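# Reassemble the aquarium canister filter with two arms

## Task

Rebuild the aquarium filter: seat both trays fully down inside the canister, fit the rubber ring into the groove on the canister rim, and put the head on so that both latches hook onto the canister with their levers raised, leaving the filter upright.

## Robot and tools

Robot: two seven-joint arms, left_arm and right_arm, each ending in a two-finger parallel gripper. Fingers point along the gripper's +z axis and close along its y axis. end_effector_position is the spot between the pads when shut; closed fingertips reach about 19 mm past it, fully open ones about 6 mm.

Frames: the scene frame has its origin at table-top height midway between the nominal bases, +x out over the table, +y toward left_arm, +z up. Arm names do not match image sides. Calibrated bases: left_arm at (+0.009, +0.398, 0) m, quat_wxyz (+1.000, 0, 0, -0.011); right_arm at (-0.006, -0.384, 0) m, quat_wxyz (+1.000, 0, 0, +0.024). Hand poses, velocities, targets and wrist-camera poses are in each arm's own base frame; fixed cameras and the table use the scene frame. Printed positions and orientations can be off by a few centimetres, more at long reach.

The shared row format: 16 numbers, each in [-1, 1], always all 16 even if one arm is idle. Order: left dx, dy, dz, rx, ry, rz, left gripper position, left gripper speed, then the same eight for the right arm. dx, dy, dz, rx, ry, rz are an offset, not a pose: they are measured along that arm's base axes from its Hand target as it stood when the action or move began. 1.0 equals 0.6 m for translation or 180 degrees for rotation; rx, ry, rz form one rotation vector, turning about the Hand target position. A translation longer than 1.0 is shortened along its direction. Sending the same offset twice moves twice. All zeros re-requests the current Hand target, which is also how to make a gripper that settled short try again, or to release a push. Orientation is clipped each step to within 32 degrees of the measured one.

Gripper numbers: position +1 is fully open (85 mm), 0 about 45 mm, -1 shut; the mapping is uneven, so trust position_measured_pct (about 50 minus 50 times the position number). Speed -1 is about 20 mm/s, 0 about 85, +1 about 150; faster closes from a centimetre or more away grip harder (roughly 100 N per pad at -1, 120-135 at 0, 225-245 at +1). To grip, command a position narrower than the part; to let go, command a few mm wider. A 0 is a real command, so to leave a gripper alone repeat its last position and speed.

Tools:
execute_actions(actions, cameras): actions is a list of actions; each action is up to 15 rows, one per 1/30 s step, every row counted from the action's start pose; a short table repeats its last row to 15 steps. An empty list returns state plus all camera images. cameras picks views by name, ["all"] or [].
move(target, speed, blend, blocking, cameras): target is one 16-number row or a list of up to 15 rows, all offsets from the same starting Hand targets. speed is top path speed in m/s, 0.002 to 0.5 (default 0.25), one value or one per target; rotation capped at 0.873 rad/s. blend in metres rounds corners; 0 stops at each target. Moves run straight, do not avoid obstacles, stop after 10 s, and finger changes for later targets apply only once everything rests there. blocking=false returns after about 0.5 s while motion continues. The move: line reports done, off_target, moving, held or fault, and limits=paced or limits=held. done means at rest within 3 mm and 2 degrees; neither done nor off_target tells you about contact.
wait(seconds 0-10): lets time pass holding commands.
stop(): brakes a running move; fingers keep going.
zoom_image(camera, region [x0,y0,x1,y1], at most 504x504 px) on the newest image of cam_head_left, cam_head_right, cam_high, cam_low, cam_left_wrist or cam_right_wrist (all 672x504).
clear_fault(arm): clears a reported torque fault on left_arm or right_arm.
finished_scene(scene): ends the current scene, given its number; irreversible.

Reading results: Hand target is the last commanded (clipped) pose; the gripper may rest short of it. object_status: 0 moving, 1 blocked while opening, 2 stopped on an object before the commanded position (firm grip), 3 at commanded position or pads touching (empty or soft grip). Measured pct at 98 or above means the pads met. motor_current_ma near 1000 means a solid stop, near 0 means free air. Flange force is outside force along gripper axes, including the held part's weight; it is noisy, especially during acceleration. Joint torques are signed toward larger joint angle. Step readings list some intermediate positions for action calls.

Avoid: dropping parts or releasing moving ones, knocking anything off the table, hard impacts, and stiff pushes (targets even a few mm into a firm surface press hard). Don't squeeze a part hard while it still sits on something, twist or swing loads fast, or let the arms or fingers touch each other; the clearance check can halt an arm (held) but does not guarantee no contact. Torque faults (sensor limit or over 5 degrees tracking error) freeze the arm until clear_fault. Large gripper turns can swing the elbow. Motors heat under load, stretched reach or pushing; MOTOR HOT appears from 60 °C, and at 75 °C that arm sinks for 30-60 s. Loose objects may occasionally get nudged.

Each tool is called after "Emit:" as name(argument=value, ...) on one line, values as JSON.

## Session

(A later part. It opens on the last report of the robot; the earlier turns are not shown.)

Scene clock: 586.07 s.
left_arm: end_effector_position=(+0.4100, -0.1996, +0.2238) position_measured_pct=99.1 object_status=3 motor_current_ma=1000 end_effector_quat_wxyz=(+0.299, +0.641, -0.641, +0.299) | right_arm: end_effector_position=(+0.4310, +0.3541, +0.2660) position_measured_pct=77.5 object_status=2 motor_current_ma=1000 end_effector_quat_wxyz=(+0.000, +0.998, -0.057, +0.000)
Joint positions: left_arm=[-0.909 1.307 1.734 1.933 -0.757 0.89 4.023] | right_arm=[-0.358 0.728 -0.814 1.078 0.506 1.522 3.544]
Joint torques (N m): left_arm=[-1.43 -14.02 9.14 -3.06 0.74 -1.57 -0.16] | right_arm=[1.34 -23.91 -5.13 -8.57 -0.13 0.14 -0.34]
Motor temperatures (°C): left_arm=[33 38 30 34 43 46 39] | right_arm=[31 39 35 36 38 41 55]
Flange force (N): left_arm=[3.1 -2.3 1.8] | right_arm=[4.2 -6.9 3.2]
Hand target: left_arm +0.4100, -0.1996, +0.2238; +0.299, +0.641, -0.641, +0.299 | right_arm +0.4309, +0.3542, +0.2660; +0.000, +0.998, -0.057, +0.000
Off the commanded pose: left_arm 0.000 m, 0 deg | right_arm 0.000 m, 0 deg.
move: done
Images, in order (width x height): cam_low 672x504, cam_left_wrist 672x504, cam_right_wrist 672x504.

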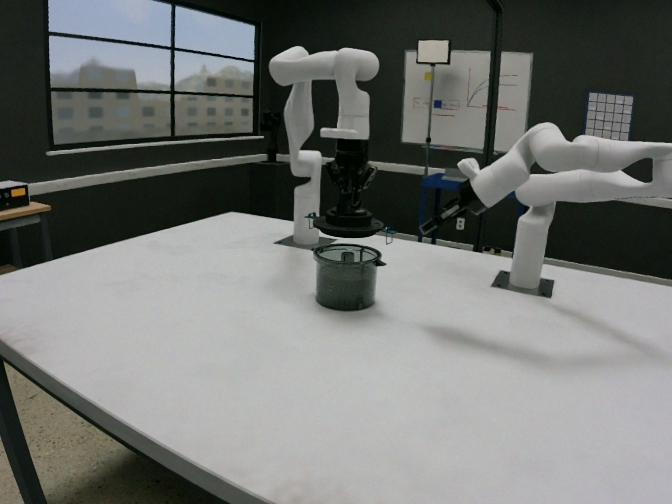

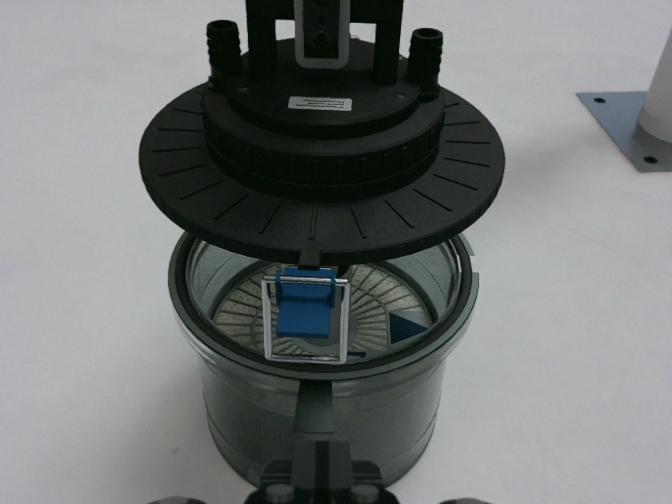

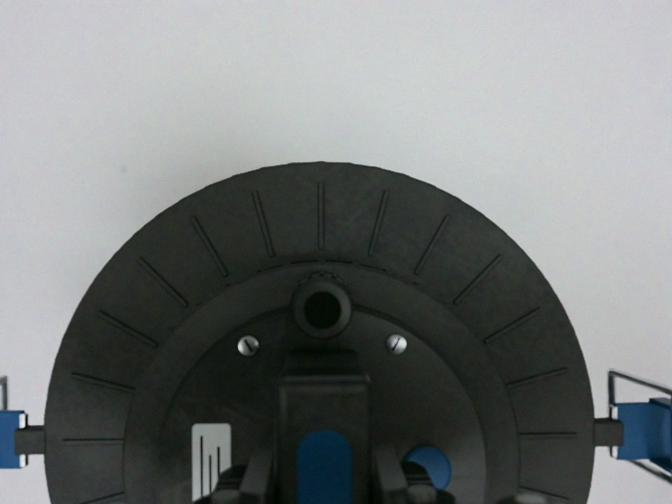

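Emit:
move(target=[0,0,0,0,0,0,-1,1,0,0,-0.07,0,0,0,-0.9,-1], speed=0.06, cameras=["cam_left_wrist","cam_low","cam_high"])

Emit:
zoom_image(camera="cam_low", region=[290, 190, 410, 320])

Emit:
zoom_image(camera="cam_high", region=[230, 150, 360, 300])

Scene clock: 590.70 s.
left_arm: end_effector_position=(+0.4100, -0.1996, +0.2238) position_measured_pct=99.1 object_status=3 motor_current_ma=1000 end_effector_quat_wxyz=(+0.299, +0.641, -0.641, +0.299) | right_arm: end_effector_position=(+0.4309, +0.3542, +0.2240) position_measured_pct=77.5 object_status=2 motor_current_ma=1000 end_effector_quat_wxyz=(+0.000, +0.998, -0.057, +0.000)
Joint positions: left_arm=[-0.909 1.307 1.734 1.933 -0.757 0.89 4.023] | right_arm=[-0.344 0.757 -0.807 1.173 0.525 1.414 3.516]
Joint torques (N m): left_arm=[-1.42 -14.06 9.12 -3.13 0.74 -1.57 -0.17] | right_arm=[1.33 -23.98 -5.37 -8.33 -0.01 0.17 -0.34]
Motor temperatures (°C): left_arm=[33 38 30 34 43 46 39] | right_arm=[31 39 35 36 38 41 55]
Flange force (N): left_arm=[3.0 -2.1 1.8] | right_arm=[3.7 -6.5 4.0]
Hand target: left_arm +0.4100, -0.1996, +0.2238; +0.299, +0.641, -0.641, +0.299 | right_arm +0.4309, +0.3542, +0.2240; +0.000, +0.998, -0.057, +0.000
Off the commanded pose: left_arm 0.000 m, 0 deg | right_arm 0.000 m, 0 deg.
move: done
Images, in order (width x height): cam_high 672x504, cam_low 672x504, cam_left_wrist 672x504.

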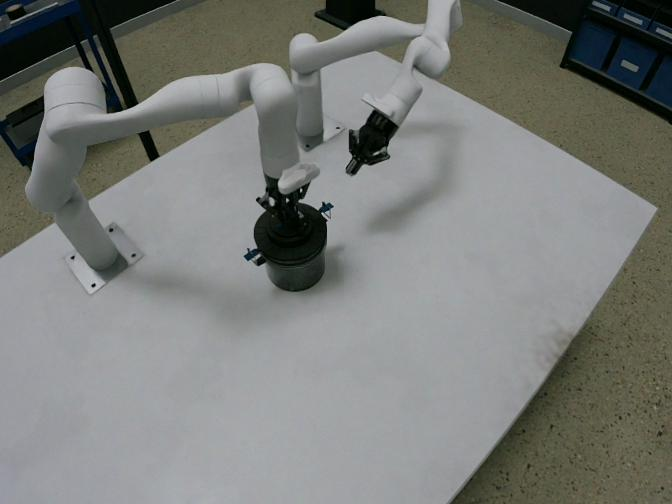

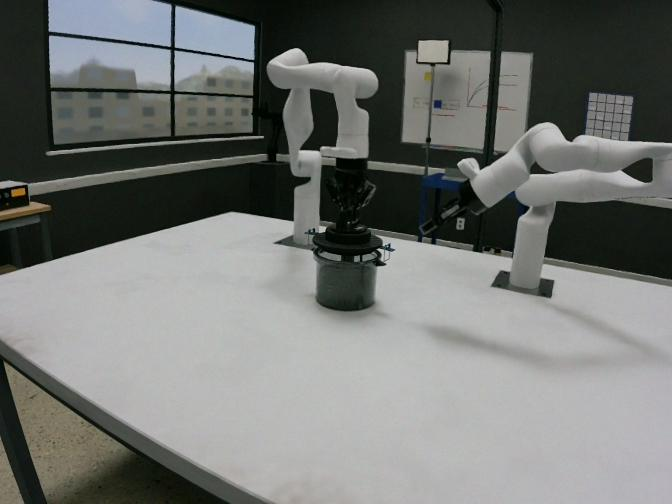

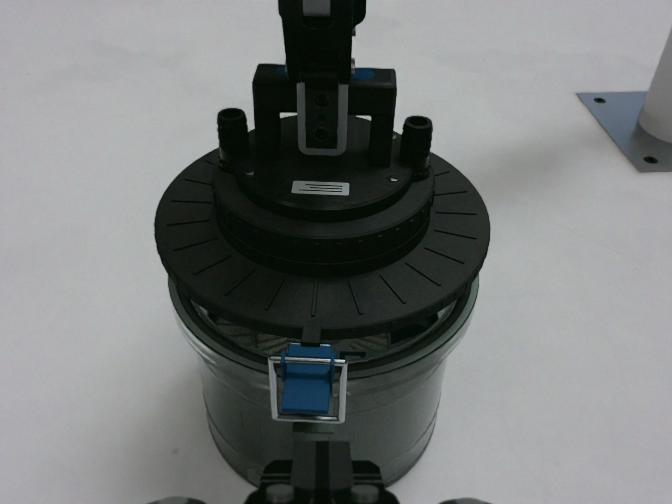

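Scaled by 3.877 from the camera's 672x504 image, which has a finer 960x720 frame.

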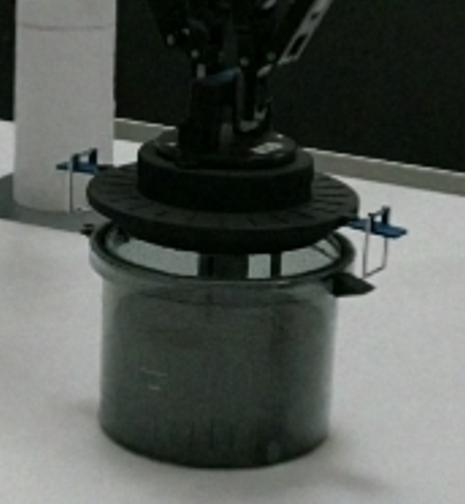

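Scaled by 3.360 from the camera's 672x504 image, which has a finer 960x720 frame.

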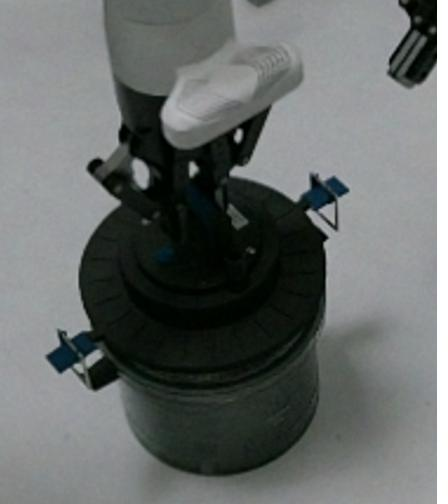

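Emit:
move(target=[0,0,0,0,0,0,-1,1,0,0,-0.025,0,0,0,-0.9,-1], speed=0.03, cameras=["cam_left_wrist","cam_low"])

Emit:
zoom_image(camera="cam_low", region=[290, 190, 410, 320])

Emit:
zoom_image(camera="cam_left_wrist", region=[150, 220, 500, 504])

Scene clock: 597.77 s.
left_arm: end_effector_position=(+0.4100, -0.1996, +0.2238) position_measured_pct=99.1 object_status=3 motor_current_ma=1000 end_effector_quat_wxyz=(+0.299, +0.641, -0.641, +0.299) | right_arm: end_effector_position=(+0.4309, +0.3542, +0.2090) position_measured_pct=77.5 object_status=2 motor_current_ma=1000 end_effector_quat_wxyz=(+0.000, +0.998, -0.057, +0.000)
Joint positions: left_arm=[-0.909 1.307 1.734 1.933 -0.757 0.89 4.023] | right_arm=[-0.341 0.769 -0.802 1.203 0.535 1.378 3.505]
Joint torques (N m): left_arm=[-1.44 -14.08 9.13 -3.15 0.76 -1.56 -0.17] | right_arm=[1.25 -24.02 -5.57 -8.2 -0.08 0.17 -0.33]
Motor temperatures (°C): left_arm=[33 38 30 34 43 46 39] | right_arm=[31 39 35 36 38 40 55]
Flange force (N): left_arm=[3.0 -2.0 2.0] | right_arm=[3.7 -6.3 4.3]
Hand target: left_arm +0.4100, -0.1996, +0.2238; +0.299, +0.641, -0.641, +0.299 | right_arm +0.4309, +0.3542, +0.2090; +0.000, +0.998, -0.057, +0.000
Off the commanded pose: left_arm 0.000 m, 0 deg | right_arm 0.000 m, 0 deg.
move: done
Images, in order (width x height): cam_low 672x504, cam_left_wrist 672x504.

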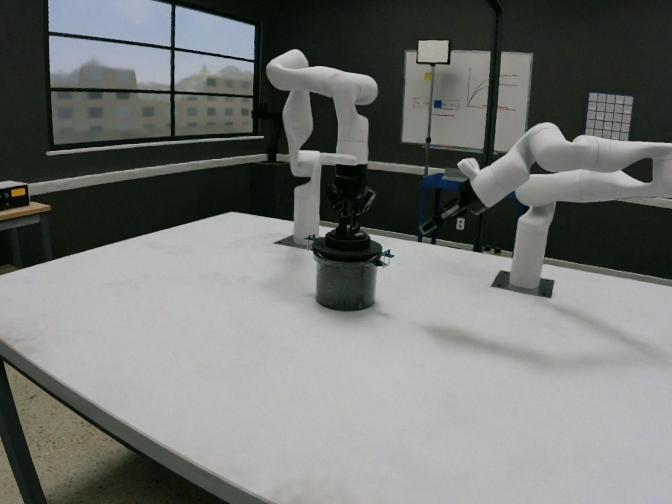

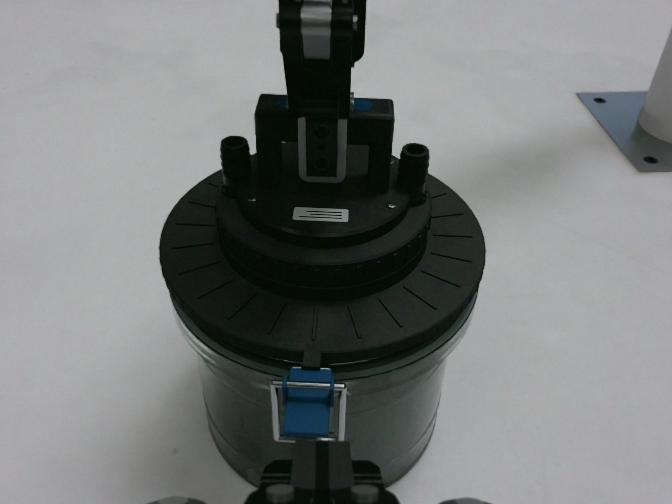

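Scaled by 3.877 from the camera's 672x504 image, which has a finer 960x720 frame.

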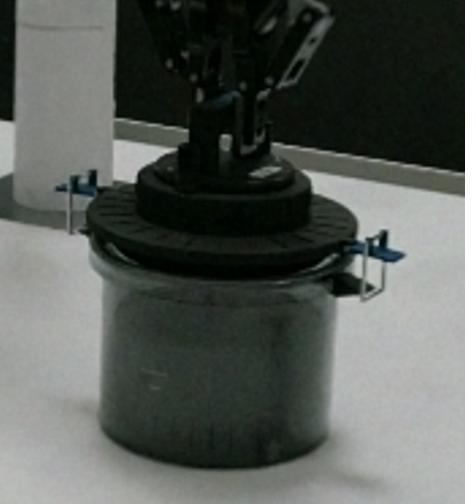

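Scaled by 1.440.

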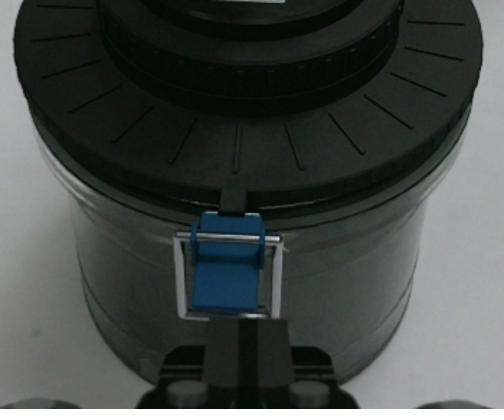

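Emit:
move(target=[0,0,0,0,0,0,-1,1,0,0,-0.008,0,0,0,-0.9,-1], speed=0.02)

Emit:
move(target=[0,0,0,0,0,0,-1,1,0,0,-0.005,0,0,0,-0.9,-1], speed=0.02, cameras=["cam_left_wrist","cam_low"])

Emit:
zoom_image(camera="cam_low", region=[290, 190, 410, 320])

Scene clock: 601.10 s.
left_arm: end_effector_position=(+0.4100, -0.1996, +0.2238) position_measured_pct=99.1 object_status=3 motor_current_ma=1000 end_effector_quat_wxyz=(+0.299, +0.641, -0.641, +0.299) | right_arm: end_effector_position=(+0.4309, +0.3543, +0.2043) position_measured_pct=77.5 object_status=2 motor_current_ma=1000 end_effector_quat_wxyz=(+0.000, +0.998, -0.057, +0.000)
Joint positions: left_arm=[-0.909 1.307 1.734 1.933 -0.757 0.89 4.023] | right_arm=[-0.34 0.773 -0.801 1.212 0.538 1.366 3.502]
Joint torques (N m): left_arm=[-1.44 -14.03 9.16 -3.08 0.76 -1.56 -0.21] | right_arm=[2.2 -23.01 -4.62 -7.65 0.36 0.38 -0.31]
Motor temperatures (°C): left_arm=[33 38 30 34 43 46 39] | right_arm=[31 39 35 36 38 40 55]
Flange force (N): left_arm=[3.1 -2.2 2.0] | right_arm=[2.7 -7.7 2.3]
Hand target: left_arm +0.4100, -0.1996, +0.2238; +0.299, +0.641, -0.641, +0.299 | right_arm +0.4309, +0.3542, +0.2042; +0.000, +0.998, -0.057, +0.000
Off the commanded pose: left_arm 0.000 m, 0 deg | right_arm 0.000 m, 0 deg.
move: done

Scene clock: 601.80 s.
left_arm: end_effector_position=(+0.4100, -0.1996, +0.2238) position_measured_pct=99.1 object_status=3 motor_current_ma=1000 end_effector_quat_wxyz=(+0.299, +0.641, -0.641, +0.299) | right_arm: end_effector_position=(+0.4309, +0.3542, +0.2013) position_measured_pct=77.5 object_status=2 motor_current_ma=1000 end_effector_quat_wxyz=(+0.000, +0.998, -0.057, +0.000)
Joint positions: left_arm=[-0.909 1.307 1.734 1.933 -0.757 0.89 4.023] | right_arm=[-0.339 0.776 -0.8 1.217 0.54 1.359 3.5]
Joint torques (N m): left_arm=[-1.38 -14.01 9.18 -3.13 0.75 -1.57 -0.22] | right_arm=[2.35 -23.63 -4.58 -7.79 0.48 0.56 -0.32]
Motor temperatures (°C): left_arm=[33 38 30 34 43 46 39] | right_arm=[31 39 35 36 38 40 55]
Flange force (N): left_arm=[3.0 -1.9 1.9] | right_arm=[2.7 -8.1 3.5]
Hand target: left_arm +0.4100, -0.1996, +0.2238; +0.299, +0.641, -0.641, +0.299 | right_arm +0.4309, +0.3542, +0.2013; +0.000, +0.998, -0.057, +0.000
Off the commanded pose: left_arm 0.000 m, 0 deg | right_arm 0.000 m, 0 deg.
move: done
Images, in order (width x height): cam_low 672x504, cam_left_wrist 672x504.

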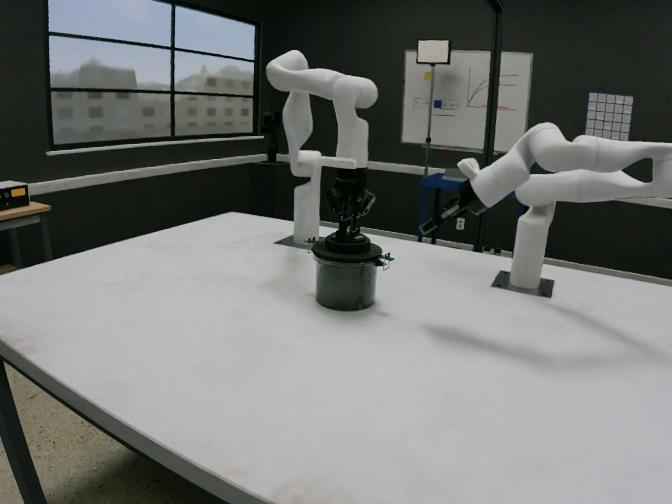

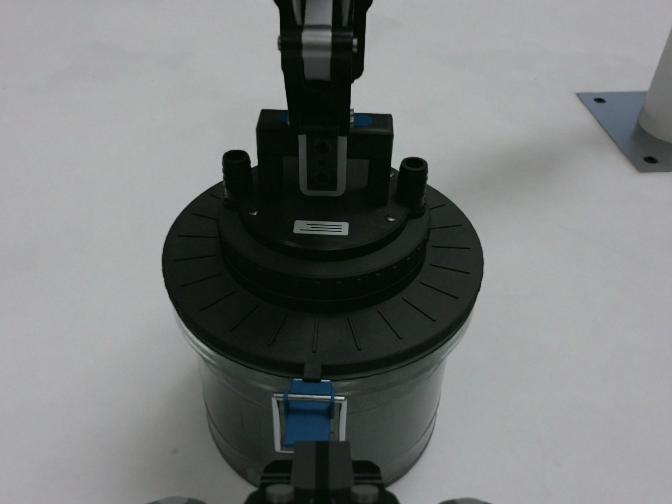

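Scaled by 3.877 from the camera's 672x504 image, which has a finer 960x720 frame.

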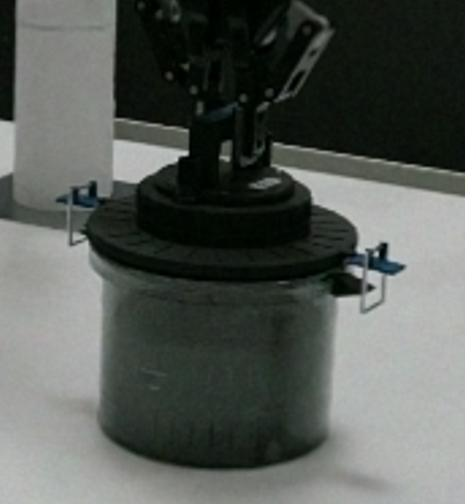

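Emit:
move(target=[0,0,0,0,0,0,-1,1,0,0,-0.0025,0,0,0,-0.9,-1], speed=0.02)

Emit:
move(target=[0,0,0,0,0,0,-1,1,0,0,-0.0025,0,0,0,-0.9,-1], speed=0.02)

Emit:
move(target=[0,0,0,0,0,0,-1,1,0,0,-0.0025,0,0,0,-0.9,-1], speed=0.02, cameras=["cam_left_wrist","cam_low"])

Emit:
zoom_image(camera="cam_low", region=[290, 190, 410, 320])

Scene clock: 607.20 s.
left_arm: end_effector_position=(+0.4100, -0.1996, +0.2238) position_measured_pct=99.1 object_status=3 motor_current_ma=1000 end_effector_quat_wxyz=(+0.299, +0.641, -0.641, +0.299) | right_arm: end_effector_position=(+0.4309, +0.3542, +0.1997) position_measured_pct=77.5 object_status=2 motor_current_ma=1000 end_effector_quat_wxyz=(+0.000, +0.998, -0.057, +0.000)
Joint positions: left_arm=[-0.909 1.307 1.734 1.933 -0.757 0.89 4.023] | right_arm=[-0.339 0.777 -0.799 1.22 0.541 1.356 3.499]
Joint torques (N m): left_arm=[-1.41 -14.04 9.13 -3.07 0.77 -1.58 -0.16] | right_arm=[2.4 -23.65 -4.53 -7.82 0.23 0.46 -0.33]
Motor temperatures (°C): left_arm=[33 38 30 34 43 46 39] | right_arm=[31 39 35 36 38 40 55]
Flange force (N): left_arm=[3.0 -2.2 1.8] | right_arm=[2.8 -8.3 3.5]
Hand target: left_arm +0.4100, -0.1996, +0.2238; +0.299, +0.641, -0.641, +0.299 | right_arm +0.4309, +0.3542, +0.1997; +0.000, +0.998, -0.057, +0.000
Off the commanded pose: left_arm 0.000 m, 0 deg | right_arm 0.000 m, 0 deg.
move: done

Scene clock: 607.90 s.
left_arm: end_effector_position=(+0.4100, -0.1996, +0.2238) position_measured_pct=99.1 object_status=3 motor_current_ma=1000 end_effector_quat_wxyz=(+0.299, +0.641, -0.641, +0.299) | right_arm: end_effector_position=(+0.4309, +0.3542, +0.1982) position_measured_pct=77.5 object_status=2 motor_current_ma=1000 end_effector_quat_wxyz=(+0.000, +0.998, -0.057, +0.000)
Joint positions: left_arm=[-0.909 1.307 1.734 1.933 -0.757 0.89 4.023] | right_arm=[-0.339 0.779 -0.799 1.223 0.542 1.352 3.498]
Joint torques (N m): left_arm=[-1.43 -14.04 9.13 -3.12 0.74 -1.58 -0.15] | right_arm=[2.26 -23.16 -4.52 -7.59 0.5 0.47 -0.33]
Motor temperatures (°C): left_arm=[33 38 30 34 43 46 39] | right_arm=[31 39 35 36 38 40 55]
Flange force (N): left_arm=[3.0 -2.1 1.8] | right_arm=[2.6 -7.8 2.5]
Hand target: left_arm +0.4100, -0.1996, +0.2238; +0.299, +0.641, -0.641, +0.299 | right_arm +0.4309, +0.3542, +0.1982; +0.000, +0.998, -0.057, +0.000
Off the commanded pose: left_arm 0.000 m, 0 deg | right_arm 0.000 m, 0 deg.
move: done

Scene clock: 608.60 s.
left_arm: end_effector_position=(+0.4100, -0.1996, +0.2238) position_measured_pct=99.1 object_status=3 motor_current_ma=1000 end_effector_quat_wxyz=(+0.299, +0.641, -0.641, +0.299) | right_arm: end_effector_position=(+0.4309, +0.3542, +0.1968) position_measured_pct=77.5 object_status=2 motor_current_ma=1000 end_effector_quat_wxyz=(+0.000, +0.998, -0.057, +0.000)
Joint positions: left_arm=[-0.909 1.307 1.734 1.933 -0.757 0.89 4.023] | right_arm=[-0.339 0.78 -0.798 1.225 0.543 1.348 3.497]
Joint torques (N m): left_arm=[-1.45 -14.08 9.17 -3.09 0.77 -1.58 -0.15] | right_arm=[1.27 -13.94 -2.55 -5.01 0.9 -1.64 -0.37]
Motor temperatures (°C): left_arm=[33 38 30 34 43 46 39] | right_arm=[31 39 35 36 38 40 55]
Flange force (N): left_arm=[2.9 -2.3 1.9] | right_arm=[-0.4 -2.0 -16.4]
Hand target: left_arm +0.4100, -0.1996, +0.2238; +0.299, +0.641, -0.641, +0.299 | right_arm +0.4309, +0.3542, +0.1967; +0.000, +0.998, -0.057, +0.000
Off the commanded pose: left_arm 0.000 m, 0 deg | right_arm 0.000 m, 0 deg.
move: done
Images, in order (width x height): cam_low 672x504, cam_left_wrist 672x504.

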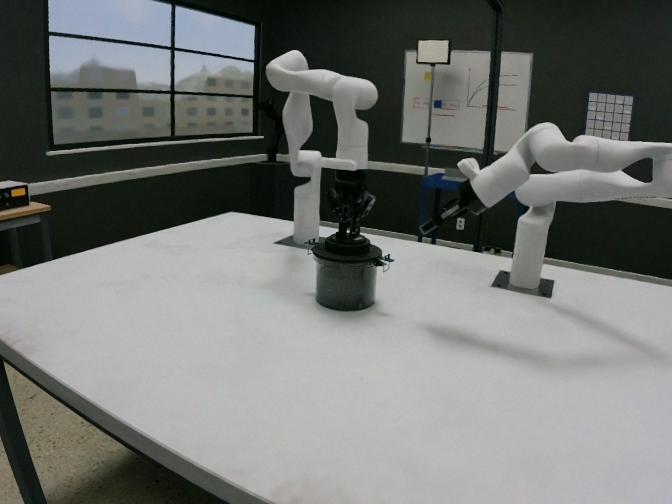

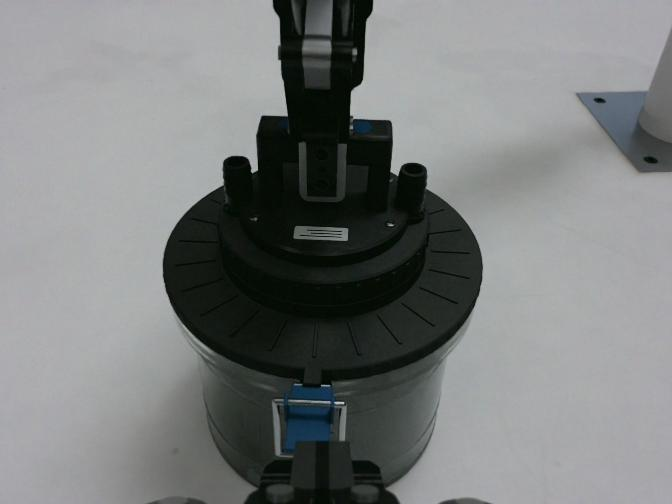

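Scaled by 3.877 from the camera's 672x504 image, which has a finer 960x720 frame.

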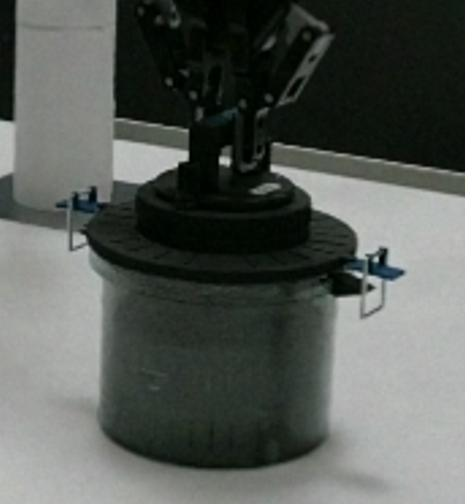

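Emit:
move(target=[0,0,0,0,0,0,-1,1,0,0,-0.0017,0,0,0,-0.9,-1], speed=0.02)

Scene clock: 610.60 s.
left_arm: end_effector_position=(+0.4100, -0.1996, +0.2238) position_measured_pct=99.1 object_status=3 motor_current_ma=1000 end_effector_quat_wxyz=(+0.299, +0.641, -0.641, +0.299) | right_arm: end_effector_position=(+0.4309, +0.3542, +0.1957) position_measured_pct=77.5 object_status=2 motor_current_ma=1000 end_effector_quat_wxyz=(+0.000, +0.998, -0.057, +0.000)
Joint positions: left_arm=[-0.909 1.307 1.734 1.933 -0.757 0.89 4.023] | right_arm=[-0.339 0.781 -0.798 1.227 0.543 1.346 3.496]
Joint torques (N m): left_arm=[-1.36 -14.07 9.09 -3.12 0.74 -1.56 -0.16] | right_arm=[0.7 -4.62 -0.47 -2.59 1.42 -3.92 -0.37]
Motor temperatures (°C): left_arm=[33 38 30 34 43 46 39] | right_arm=[31 39 35 36 38 40 55]
Flange force (N): left_arm=[2.9 -2.0 1.7] | right_arm=[-4.1 3.3 -35.7]
Hand target: left_arm +0.4100, -0.1996, +0.2238; +0.299, +0.641, -0.641, +0.299 | right_arm +0.4309, +0.3542, +0.1957; +0.000, +0.998, -0.057, +0.000
Off the commanded pose: left_arm 0.000 m, 0 deg | right_arm 0.000 m, 0 deg.
move: done

Emit:
move(target=[0.0092,0.0327,-0.1813,-0.1111,0,0,-1,1,0,0,0.0008,0,0,0,-0.9,-1], speed=0.15, cameras=["cam_left_wrist","cam_low","cam_high","cam_head_left"])

Emit:
zoom_image(camera="cam_low", region=[320, 190, 480, 310])

Scene clock: 643.10 s.
left_arm: end_effector_position=(+0.4155, -0.1799, +0.1151) position_measured_pct=99.1 object_status=3 motor_current_ma=1000 end_effector_quat_wxyz=(+0.406, +0.579, -0.580, +0.406) | right_arm: end_effector_position=(+0.4309, +0.3543, +0.1962) position_measured_pct=77.5 object_status=2 motor_current_ma=1000 end_effector_quat_wxyz=(+0.000, +0.998, -0.057, +0.000)
Joint positions: left_arm=[-1.053 1.842 1.596 1.932 -0.851 0.841 3.658] | right_arm=[-0.339 0.78 -0.798 1.226 0.543 1.347 3.497]
Joint torques (N m): left_arm=[-1.4 -14.02 9.22 2.47 1.45 -1.2 -0.23] | right_arm=[1.82 -9.04 -0.76 -4.19 1.75 -2.94 -0.37]
Motor temperatures (°C): left_arm=[33 38 30 34 43 46 39] | right_arm=[31 39 35 36 38 41 55]
Flange force (N): left_arm=[2.7 -2.3 2.3] | right_arm=[-4.3 0.7 -26.7]
Hand target: left_arm +0.4155, -0.1799, +0.1151; +0.406, +0.579, -0.580, +0.406 | right_arm +0.4309, +0.3543, +0.1962; +0.000, +0.998, -0.057, +0.000
Off the commanded pose: left_arm 0.000 m, 0 deg | right_arm 0.000 m, 0 deg.
move: done
Images, in order (width x height): cam_head_left 672x504, cam_high 672x504, cam_low 672x504, cam_left_wrist 672x504.

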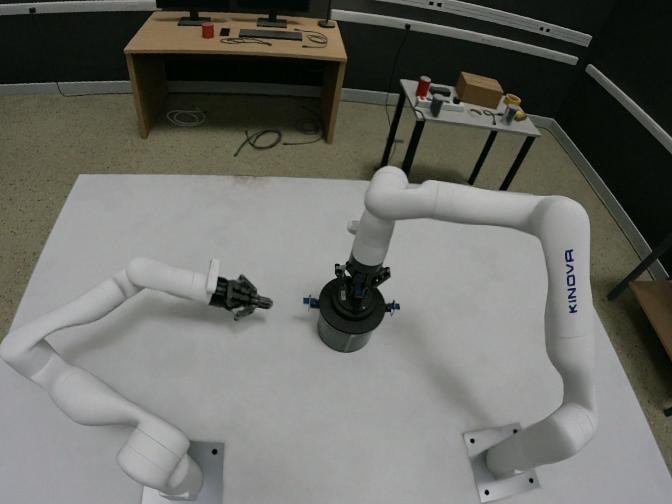

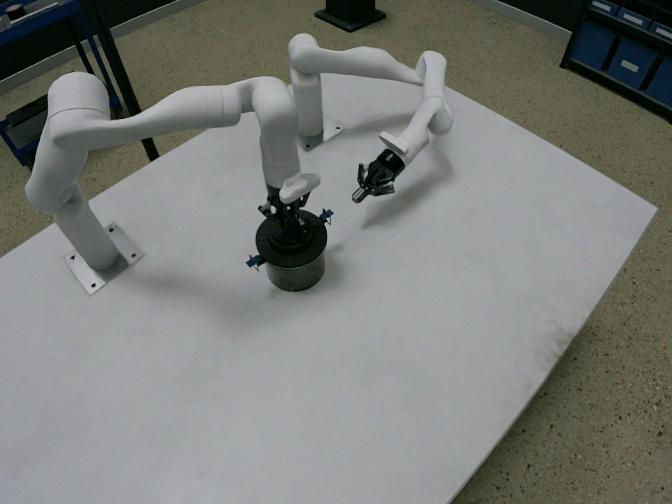

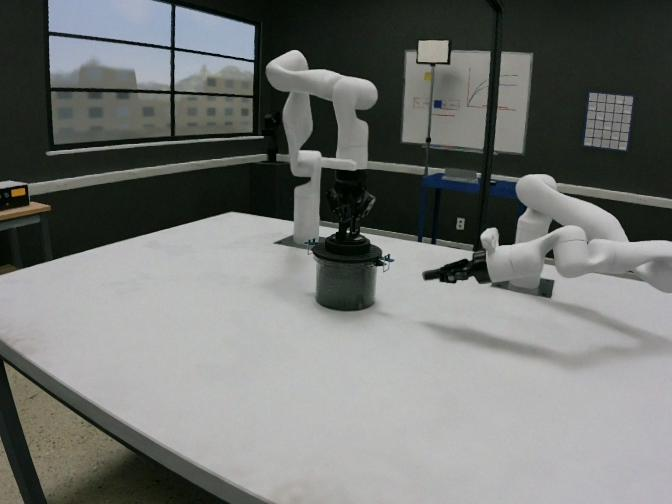

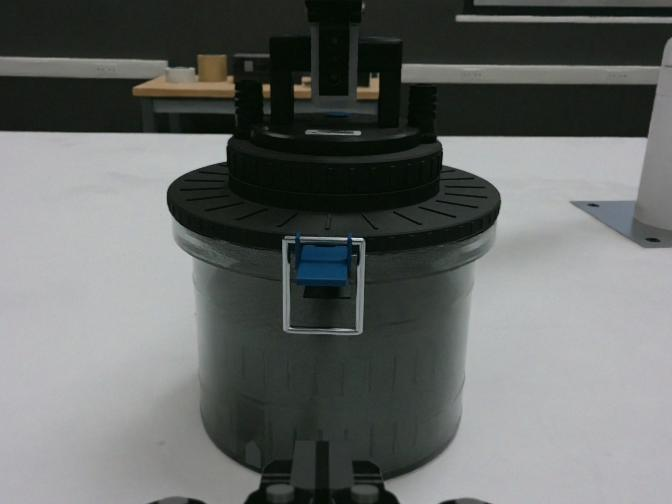

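Scaled by 3.150 from the camera's 672x504 image, which has a finer 960x720 frame.

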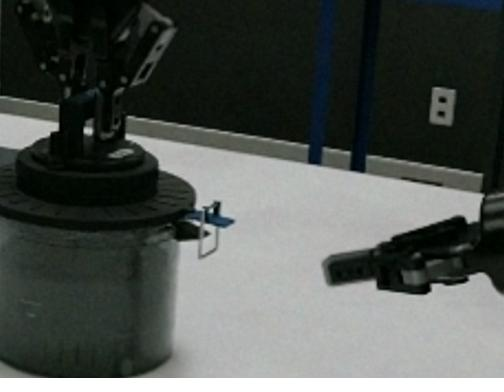

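Emit:
execute_actions(actions=[])

Scene clock: 664.03 s.
left_arm: end_effector_position=(+0.4155, -0.1799, +0.1151) position_measured_pct=99.1 object_status=3 motor_current_ma=1000 end_effector_quat_wxyz=(+0.406, +0.579, -0.580, +0.406) | right_arm: end_effector_position=(+0.4309, +0.3543, +0.1962) position_measured_pct=77.5 object_status=2 motor_current_ma=1000 end_effector_quat_wxyz=(+0.000, +0.998, -0.057, +0.000)
Joint positions: left_arm=[-1.053 1.842 1.596 1.932 -0.851 0.841 3.658] | right_arm=[-0.339 0.78 -0.798 1.226 0.543 1.347 3.497]
Joint velocities: within noise
Joint torques (N m): left_arm=[-1.42 -14.06 9.24 2.5 1.39 -1.2 -0.17] | right_arm=[1.83 -9.06 -0.77 -4.17 1.74 -2.95 -0.35]
Motor temperatures (°C): left_arm=[33 38 30 34 43 46 39] | right_arm=[31 39 35 36 38 41 55]
Flange force (N): left_arm=[2.6 -2.5 2.2] | right_arm=[-4.2 0.5 -26.7]
Hand target: left_arm +0.4155, -0.1799, +0.1151; +0.406, +0.579, -0.580, +0.406 | right_arm +0.4309, +0.3543, +0.1962; +0.000, +0.998, -0.057, +0.000
Tool commands: left_gripper/position=-1.0 left_gripper/speed=+1.0 right_gripper/position=-0.9 right_gripper/speed=-1.0
Off the commanded pose: left_arm 0.000 m, 0 deg | right_arm 0.000 m, 0 deg.

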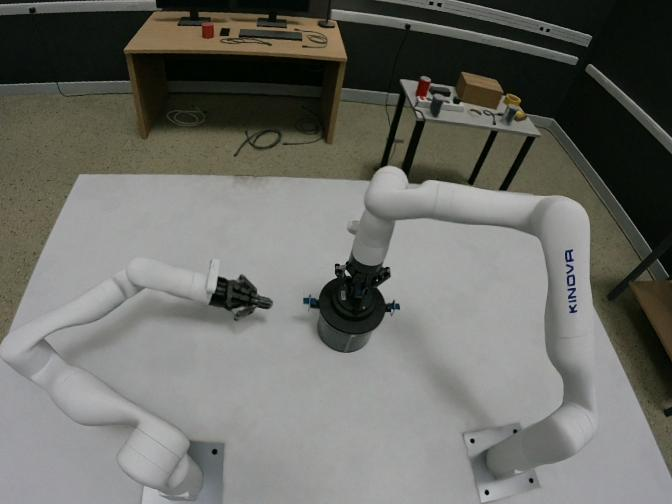

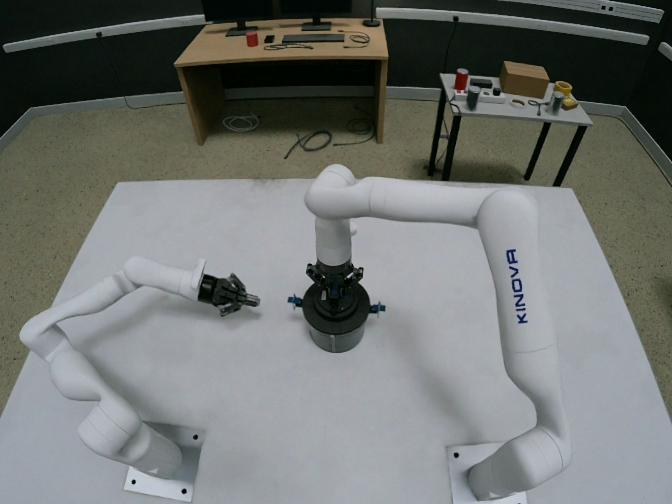

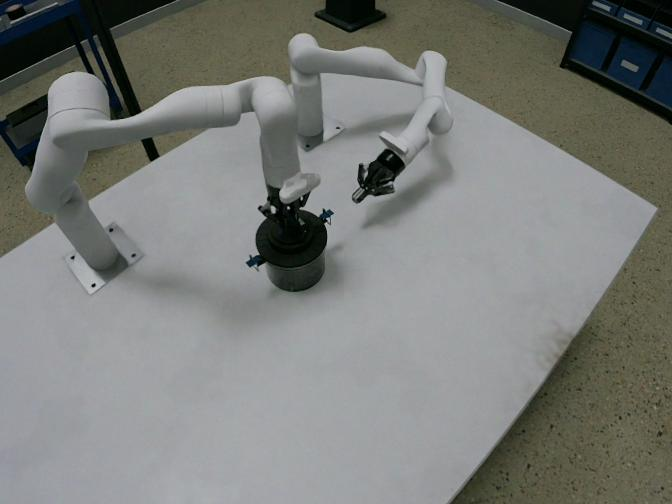

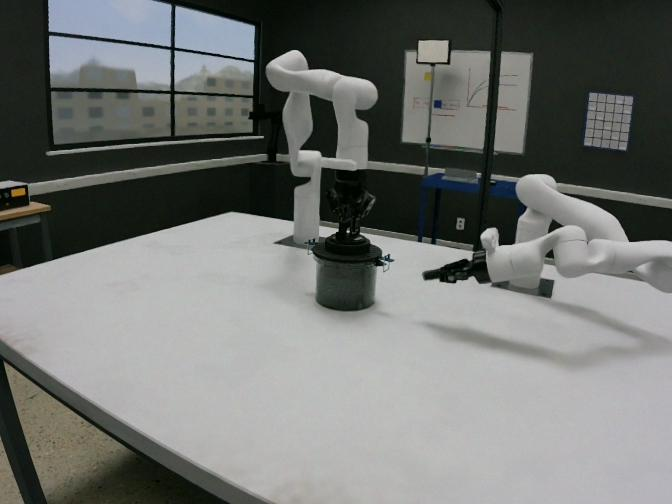

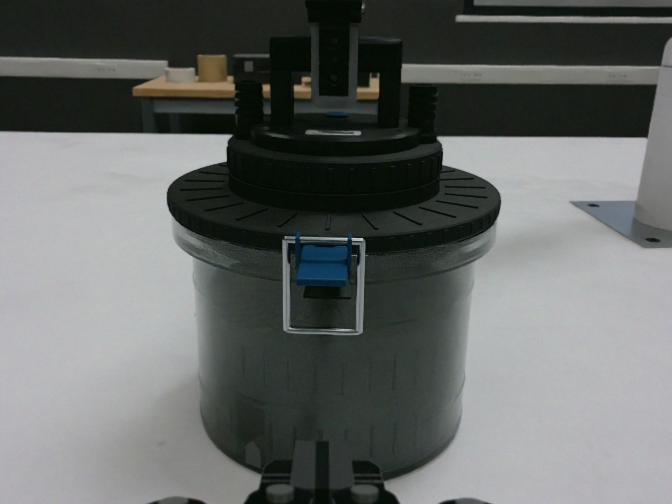

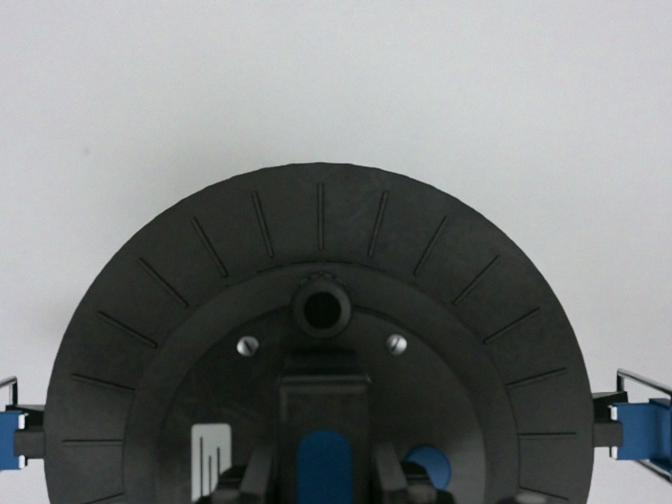

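Emit:
move(target=[0,-0.1367,0,0,0,0,-1,1,0,0,0,0,0,0,-0.9,-1], speed=0.06, cameras=["cam_left_wrist","cam_low"])

Emit:
zoom_image(camera="cam_low", region=[300, 190, 460, 310])

Emit:
zoom_image(camera="cam_left_wrist", region=[220, 200, 420, 400])

Scene clock: 668.93 s.
left_arm: end_effector_position=(+0.4155, -0.2620, +0.1151) position_measured_pct=99.1 object_status=3 motor_current_ma=1000 end_effector_quat_wxyz=(+0.406, +0.579, -0.580, +0.406) | right_arm: end_effector_position=(+0.4309, +0.3543, +0.1962) position_measured_pct=77.5 object_status=2 motor_current_ma=1000 end_effector_quat_wxyz=(+0.000, +0.998, -0.057, +0.000)
Joint positions: left_arm=[-0.878 1.794 1.533 1.979 -0.954 0.615 3.804] | right_arm=[-0.339 0.78 -0.798 1.226 0.543 1.347 3.497]
Joint torques (N m): left_arm=[-1.44 -13.99 9.63 2.49 0.91 -1.51 -0.21] | right_arm=[1.82 -9.01 -0.72 -4.15 1.74 -2.94 -0.35]
Motor temperatures (°C): left_arm=[33 38 30 34 43 46 39] | right_arm=[31 39 35 36 38 41 55]
Flange force (N): left_arm=[2.7 -1.7 3.0] | right_arm=[-4.3 0.6 -26.8]
Hand target: left_arm +0.4155, -0.2620, +0.1151; +0.406, +0.579, -0.580, +0.406 | right_arm +0.4309, +0.3543, +0.1962; +0.000, +0.998, -0.057, +0.000
Off the commanded pose: left_arm 0.000 m, 0 deg | right_arm 0.000 m, 0 deg.
move: done
Images, in order (width x height): cam_low 672x504, cam_left_wrist 672x504.

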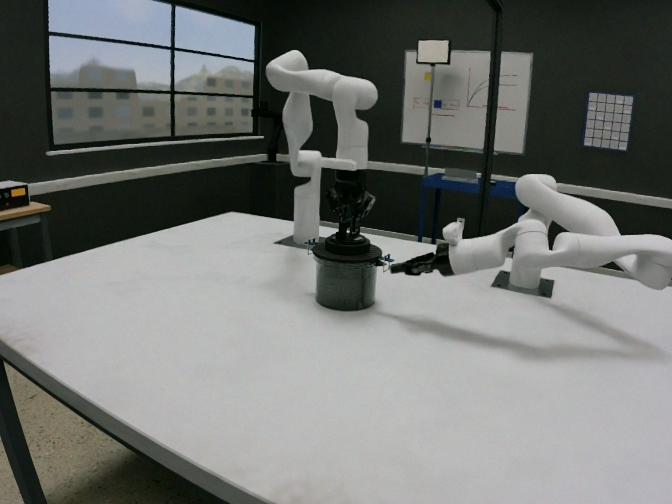

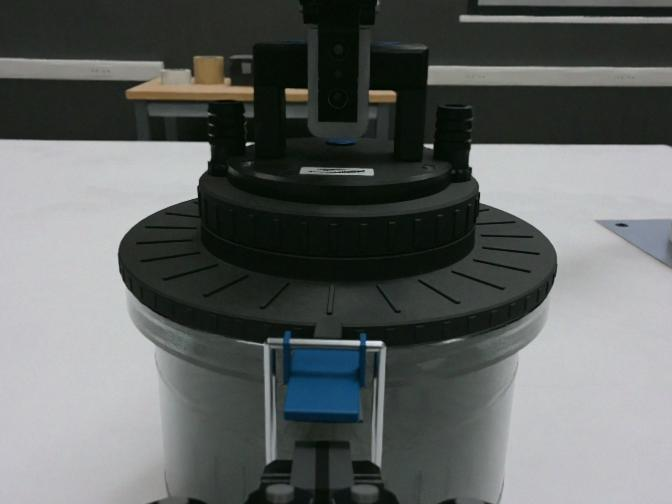

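Scaled by 3.150 from the camera's 672x504 image, which has a finer 960x720 frame.

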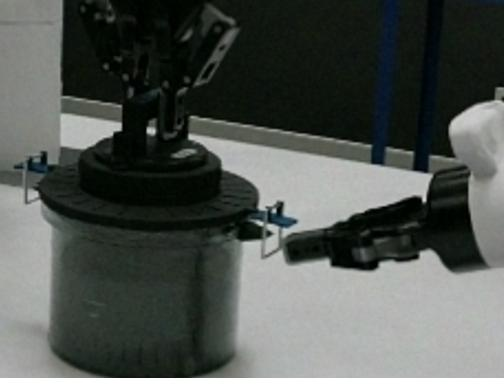

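Scaled by 2.520.

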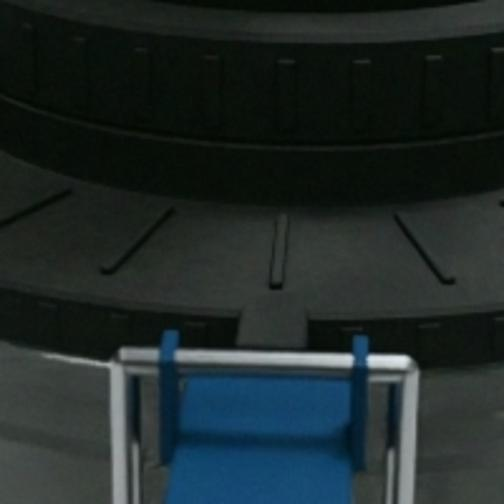

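Emit:
move(target=[0,-0.005,0.0,0,0,0,-1,1,0,0,0,0,0,0,-0.9,-1], speed=0.03)

Emit:
move(target=[0,0,0.01,0,0,0,-1,1,0,0,0,0,0,0,-0.9,-1], speed=0.02, cameras=["cam_left_wrist","cam_low"])

Emit:
zoom_image(camera="cam_low", region=[340, 220, 440, 295])

Scene clock: 675.07 s.
left_arm: end_effector_position=(+0.4155, -0.2650, +0.1151) position_measured_pct=99.1 object_status=3 motor_current_ma=1000 end_effector_quat_wxyz=(+0.406, +0.579, -0.580, +0.406) | right_arm: end_effector_position=(+0.4309, +0.3543, +0.1962) position_measured_pct=77.5 object_status=2 motor_current_ma=1000 end_effector_quat_wxyz=(+0.000, +0.998, -0.057, +0.000)
Joint positions: left_arm=[-0.871 1.791 1.531 1.98 -0.958 0.607 3.809] | right_arm=[-0.339 0.78 -0.798 1.226 0.543 1.347 3.497]
Joint torques (N m): left_arm=[-1.46 -13.99 9.71 2.48 0.89 -1.55 -0.18] | right_arm=[1.78 -9.06 -0.78 -4.18 1.73 -2.95 -0.37]
Motor temperatures (°C): left_arm=[33 38 30 34 43 46 39] | right_arm=[31 39 35 36 38 40 55]
Flange force (N): left_arm=[2.6 -1.8 3.1] | right_arm=[-4.2 0.7 -26.7]
Hand target: left_arm +0.4155, -0.2650, +0.1151; +0.406, +0.579, -0.580, +0.406 | right_arm +0.4309, +0.3543, +0.1962; +0.000, +0.998, -0.057, +0.000
Off the commanded pose: left_arm 0.000 m, 0 deg | right_arm 0.000 m, 0 deg.
move: done

Scene clock: 675.77 s.
left_arm: end_effector_position=(+0.4155, -0.2650, +0.1210) position_measured_pct=99.1 object_status=3 motor_current_ma=1000 end_effector_quat_wxyz=(+0.406, +0.579, -0.580, +0.406) | right_arm: end_effector_position=(+0.4309, +0.3543, +0.1962) position_measured_pct=77.5 object_status=2 motor_current_ma=1000 end_effector_quat_wxyz=(+0.000, +0.998, -0.057, +0.000)
Joint positions: left_arm=[-0.87 1.78 1.54 1.983 -0.952 0.607 3.818] | right_arm=[-0.339 0.78 -0.798 1.226 0.543 1.347 3.497]
Joint torques (N m): left_arm=[-1.27 -14.07 10.4 2.49 1.08 -1.8 -0.15] | right_arm=[1.71 -9.01 -0.84 -4.23 1.69 -3.02 -0.37]
Motor temperatures (°C): left_arm=[33 38 30 34 43 46 39] | right_arm=[31 39 35 36 38 40 55]
Flange force (N): left_arm=[1.1 -1.4 3.3] | right_arm=[-4.3 0.9 -26.8]
Hand target: left_arm +0.4155, -0.2650, +0.1211; +0.406, +0.579, -0.580, +0.406 | right_arm +0.4309, +0.3543, +0.1962; +0.000, +0.998, -0.057, +0.000
Off the commanded pose: left_arm 0.000 m, 0 deg | right_arm 0.000 m, 0 deg.
move: done
Images, in order (width x height): cam_low 672x504, cam_left_wrist 672x504.

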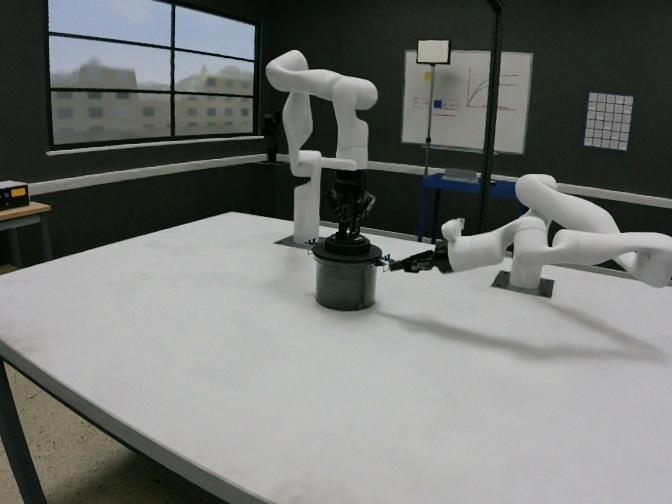

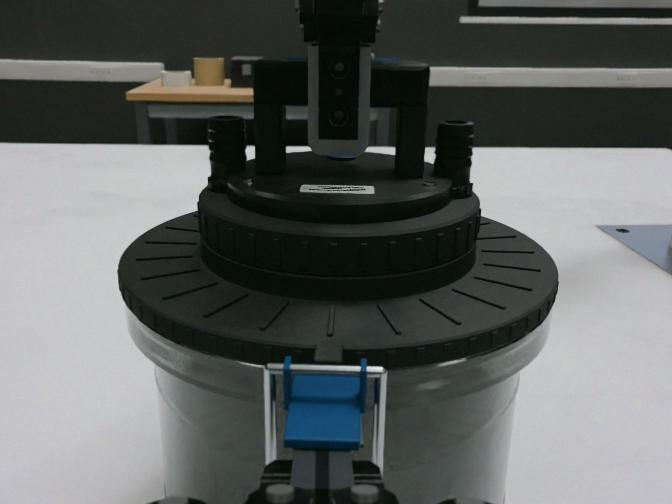

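Scaled by 5.040 from the camera's 672x504 image, which has a finer 960x720 frame.

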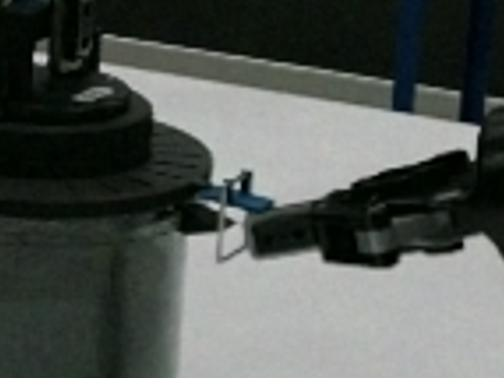

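Emit:
move(target=[[0,-0.0013,0.01,0,0,0,-1,1,0,0,0,0,0,0,-0.9,-1],[0,-0.0052,0.0202,0,0,0,-1,1,0,0,0,0,0,0,-0.9,-1]], speed=0.02, cameras=["cam_left_wrist","cam_low"])

Emit:
zoom_image(camera="cam_low", region=[340, 220, 440, 295])

Scene clock: 683.47 s.
left_arm: end_effector_position=(+0.4155, -0.2681, +0.1332) position_measured_pct=99.1 object_status=3 motor_current_ma=1000 end_effector_quat_wxyz=(+0.406, +0.579, -0.580, +0.406) | right_arm: end_effector_position=(+0.4309, +0.3543, +0.1962) position_measured_pct=77.5 object_status=2 motor_current_ma=1000 end_effector_quat_wxyz=(+0.000, +0.998, -0.057, +0.000)
Joint positions: left_arm=[-0.86 1.754 1.555 1.988 -0.942 0.6 3.842] | right_arm=[-0.339 0.78 -0.798 1.226 0.543 1.347 3.497]
Joint torques (N m): left_arm=[-0.68 -14.04 10.61 2.21 1.11 -2.12 -0.19] | right_arm=[1.65 -9.03 -0.91 -4.17 1.68 -3.01 -0.36]
Motor temperatures (°C): left_arm=[33 38 30 34 43 46 39] | right_arm=[31 39 35 36 38 40 55]
Flange force (N): left_arm=[0.4 -1.2 1.7] | right_arm=[-4.1 0.8 -26.8]
Hand target: left_arm +0.4155, -0.2681, +0.1332; +0.406, +0.579, -0.580, +0.406 | right_arm +0.4309, +0.3543, +0.1962; +0.000, +0.998, -0.057, +0.000
Off the commanded pose: left_arm 0.000 m, 0 deg | right_arm 0.000 m, 0 deg.
move: done
Images, in order (width x height): cam_low 672x504, cam_left_wrist 672x504.

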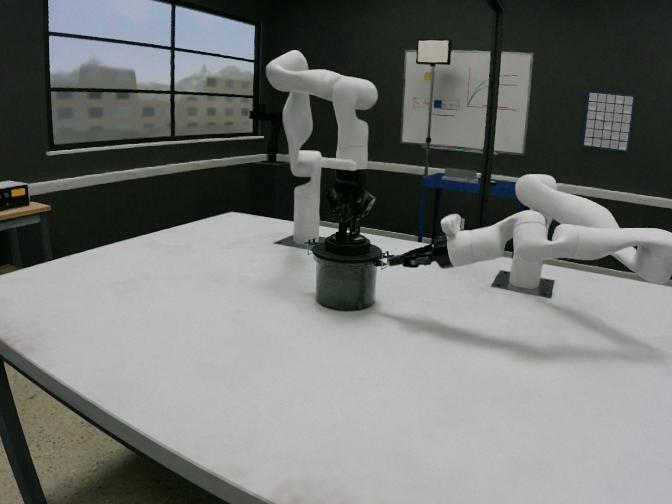

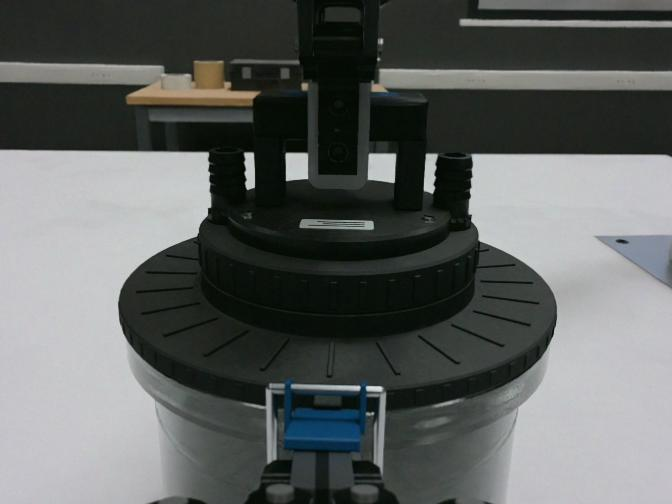

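Scaled by 5.040 from the camera's 672x504 image, which has a finer 960x720 frame.

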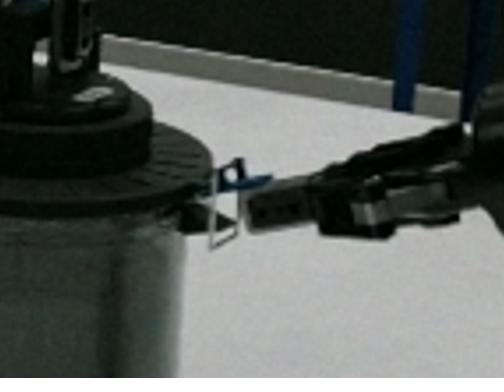

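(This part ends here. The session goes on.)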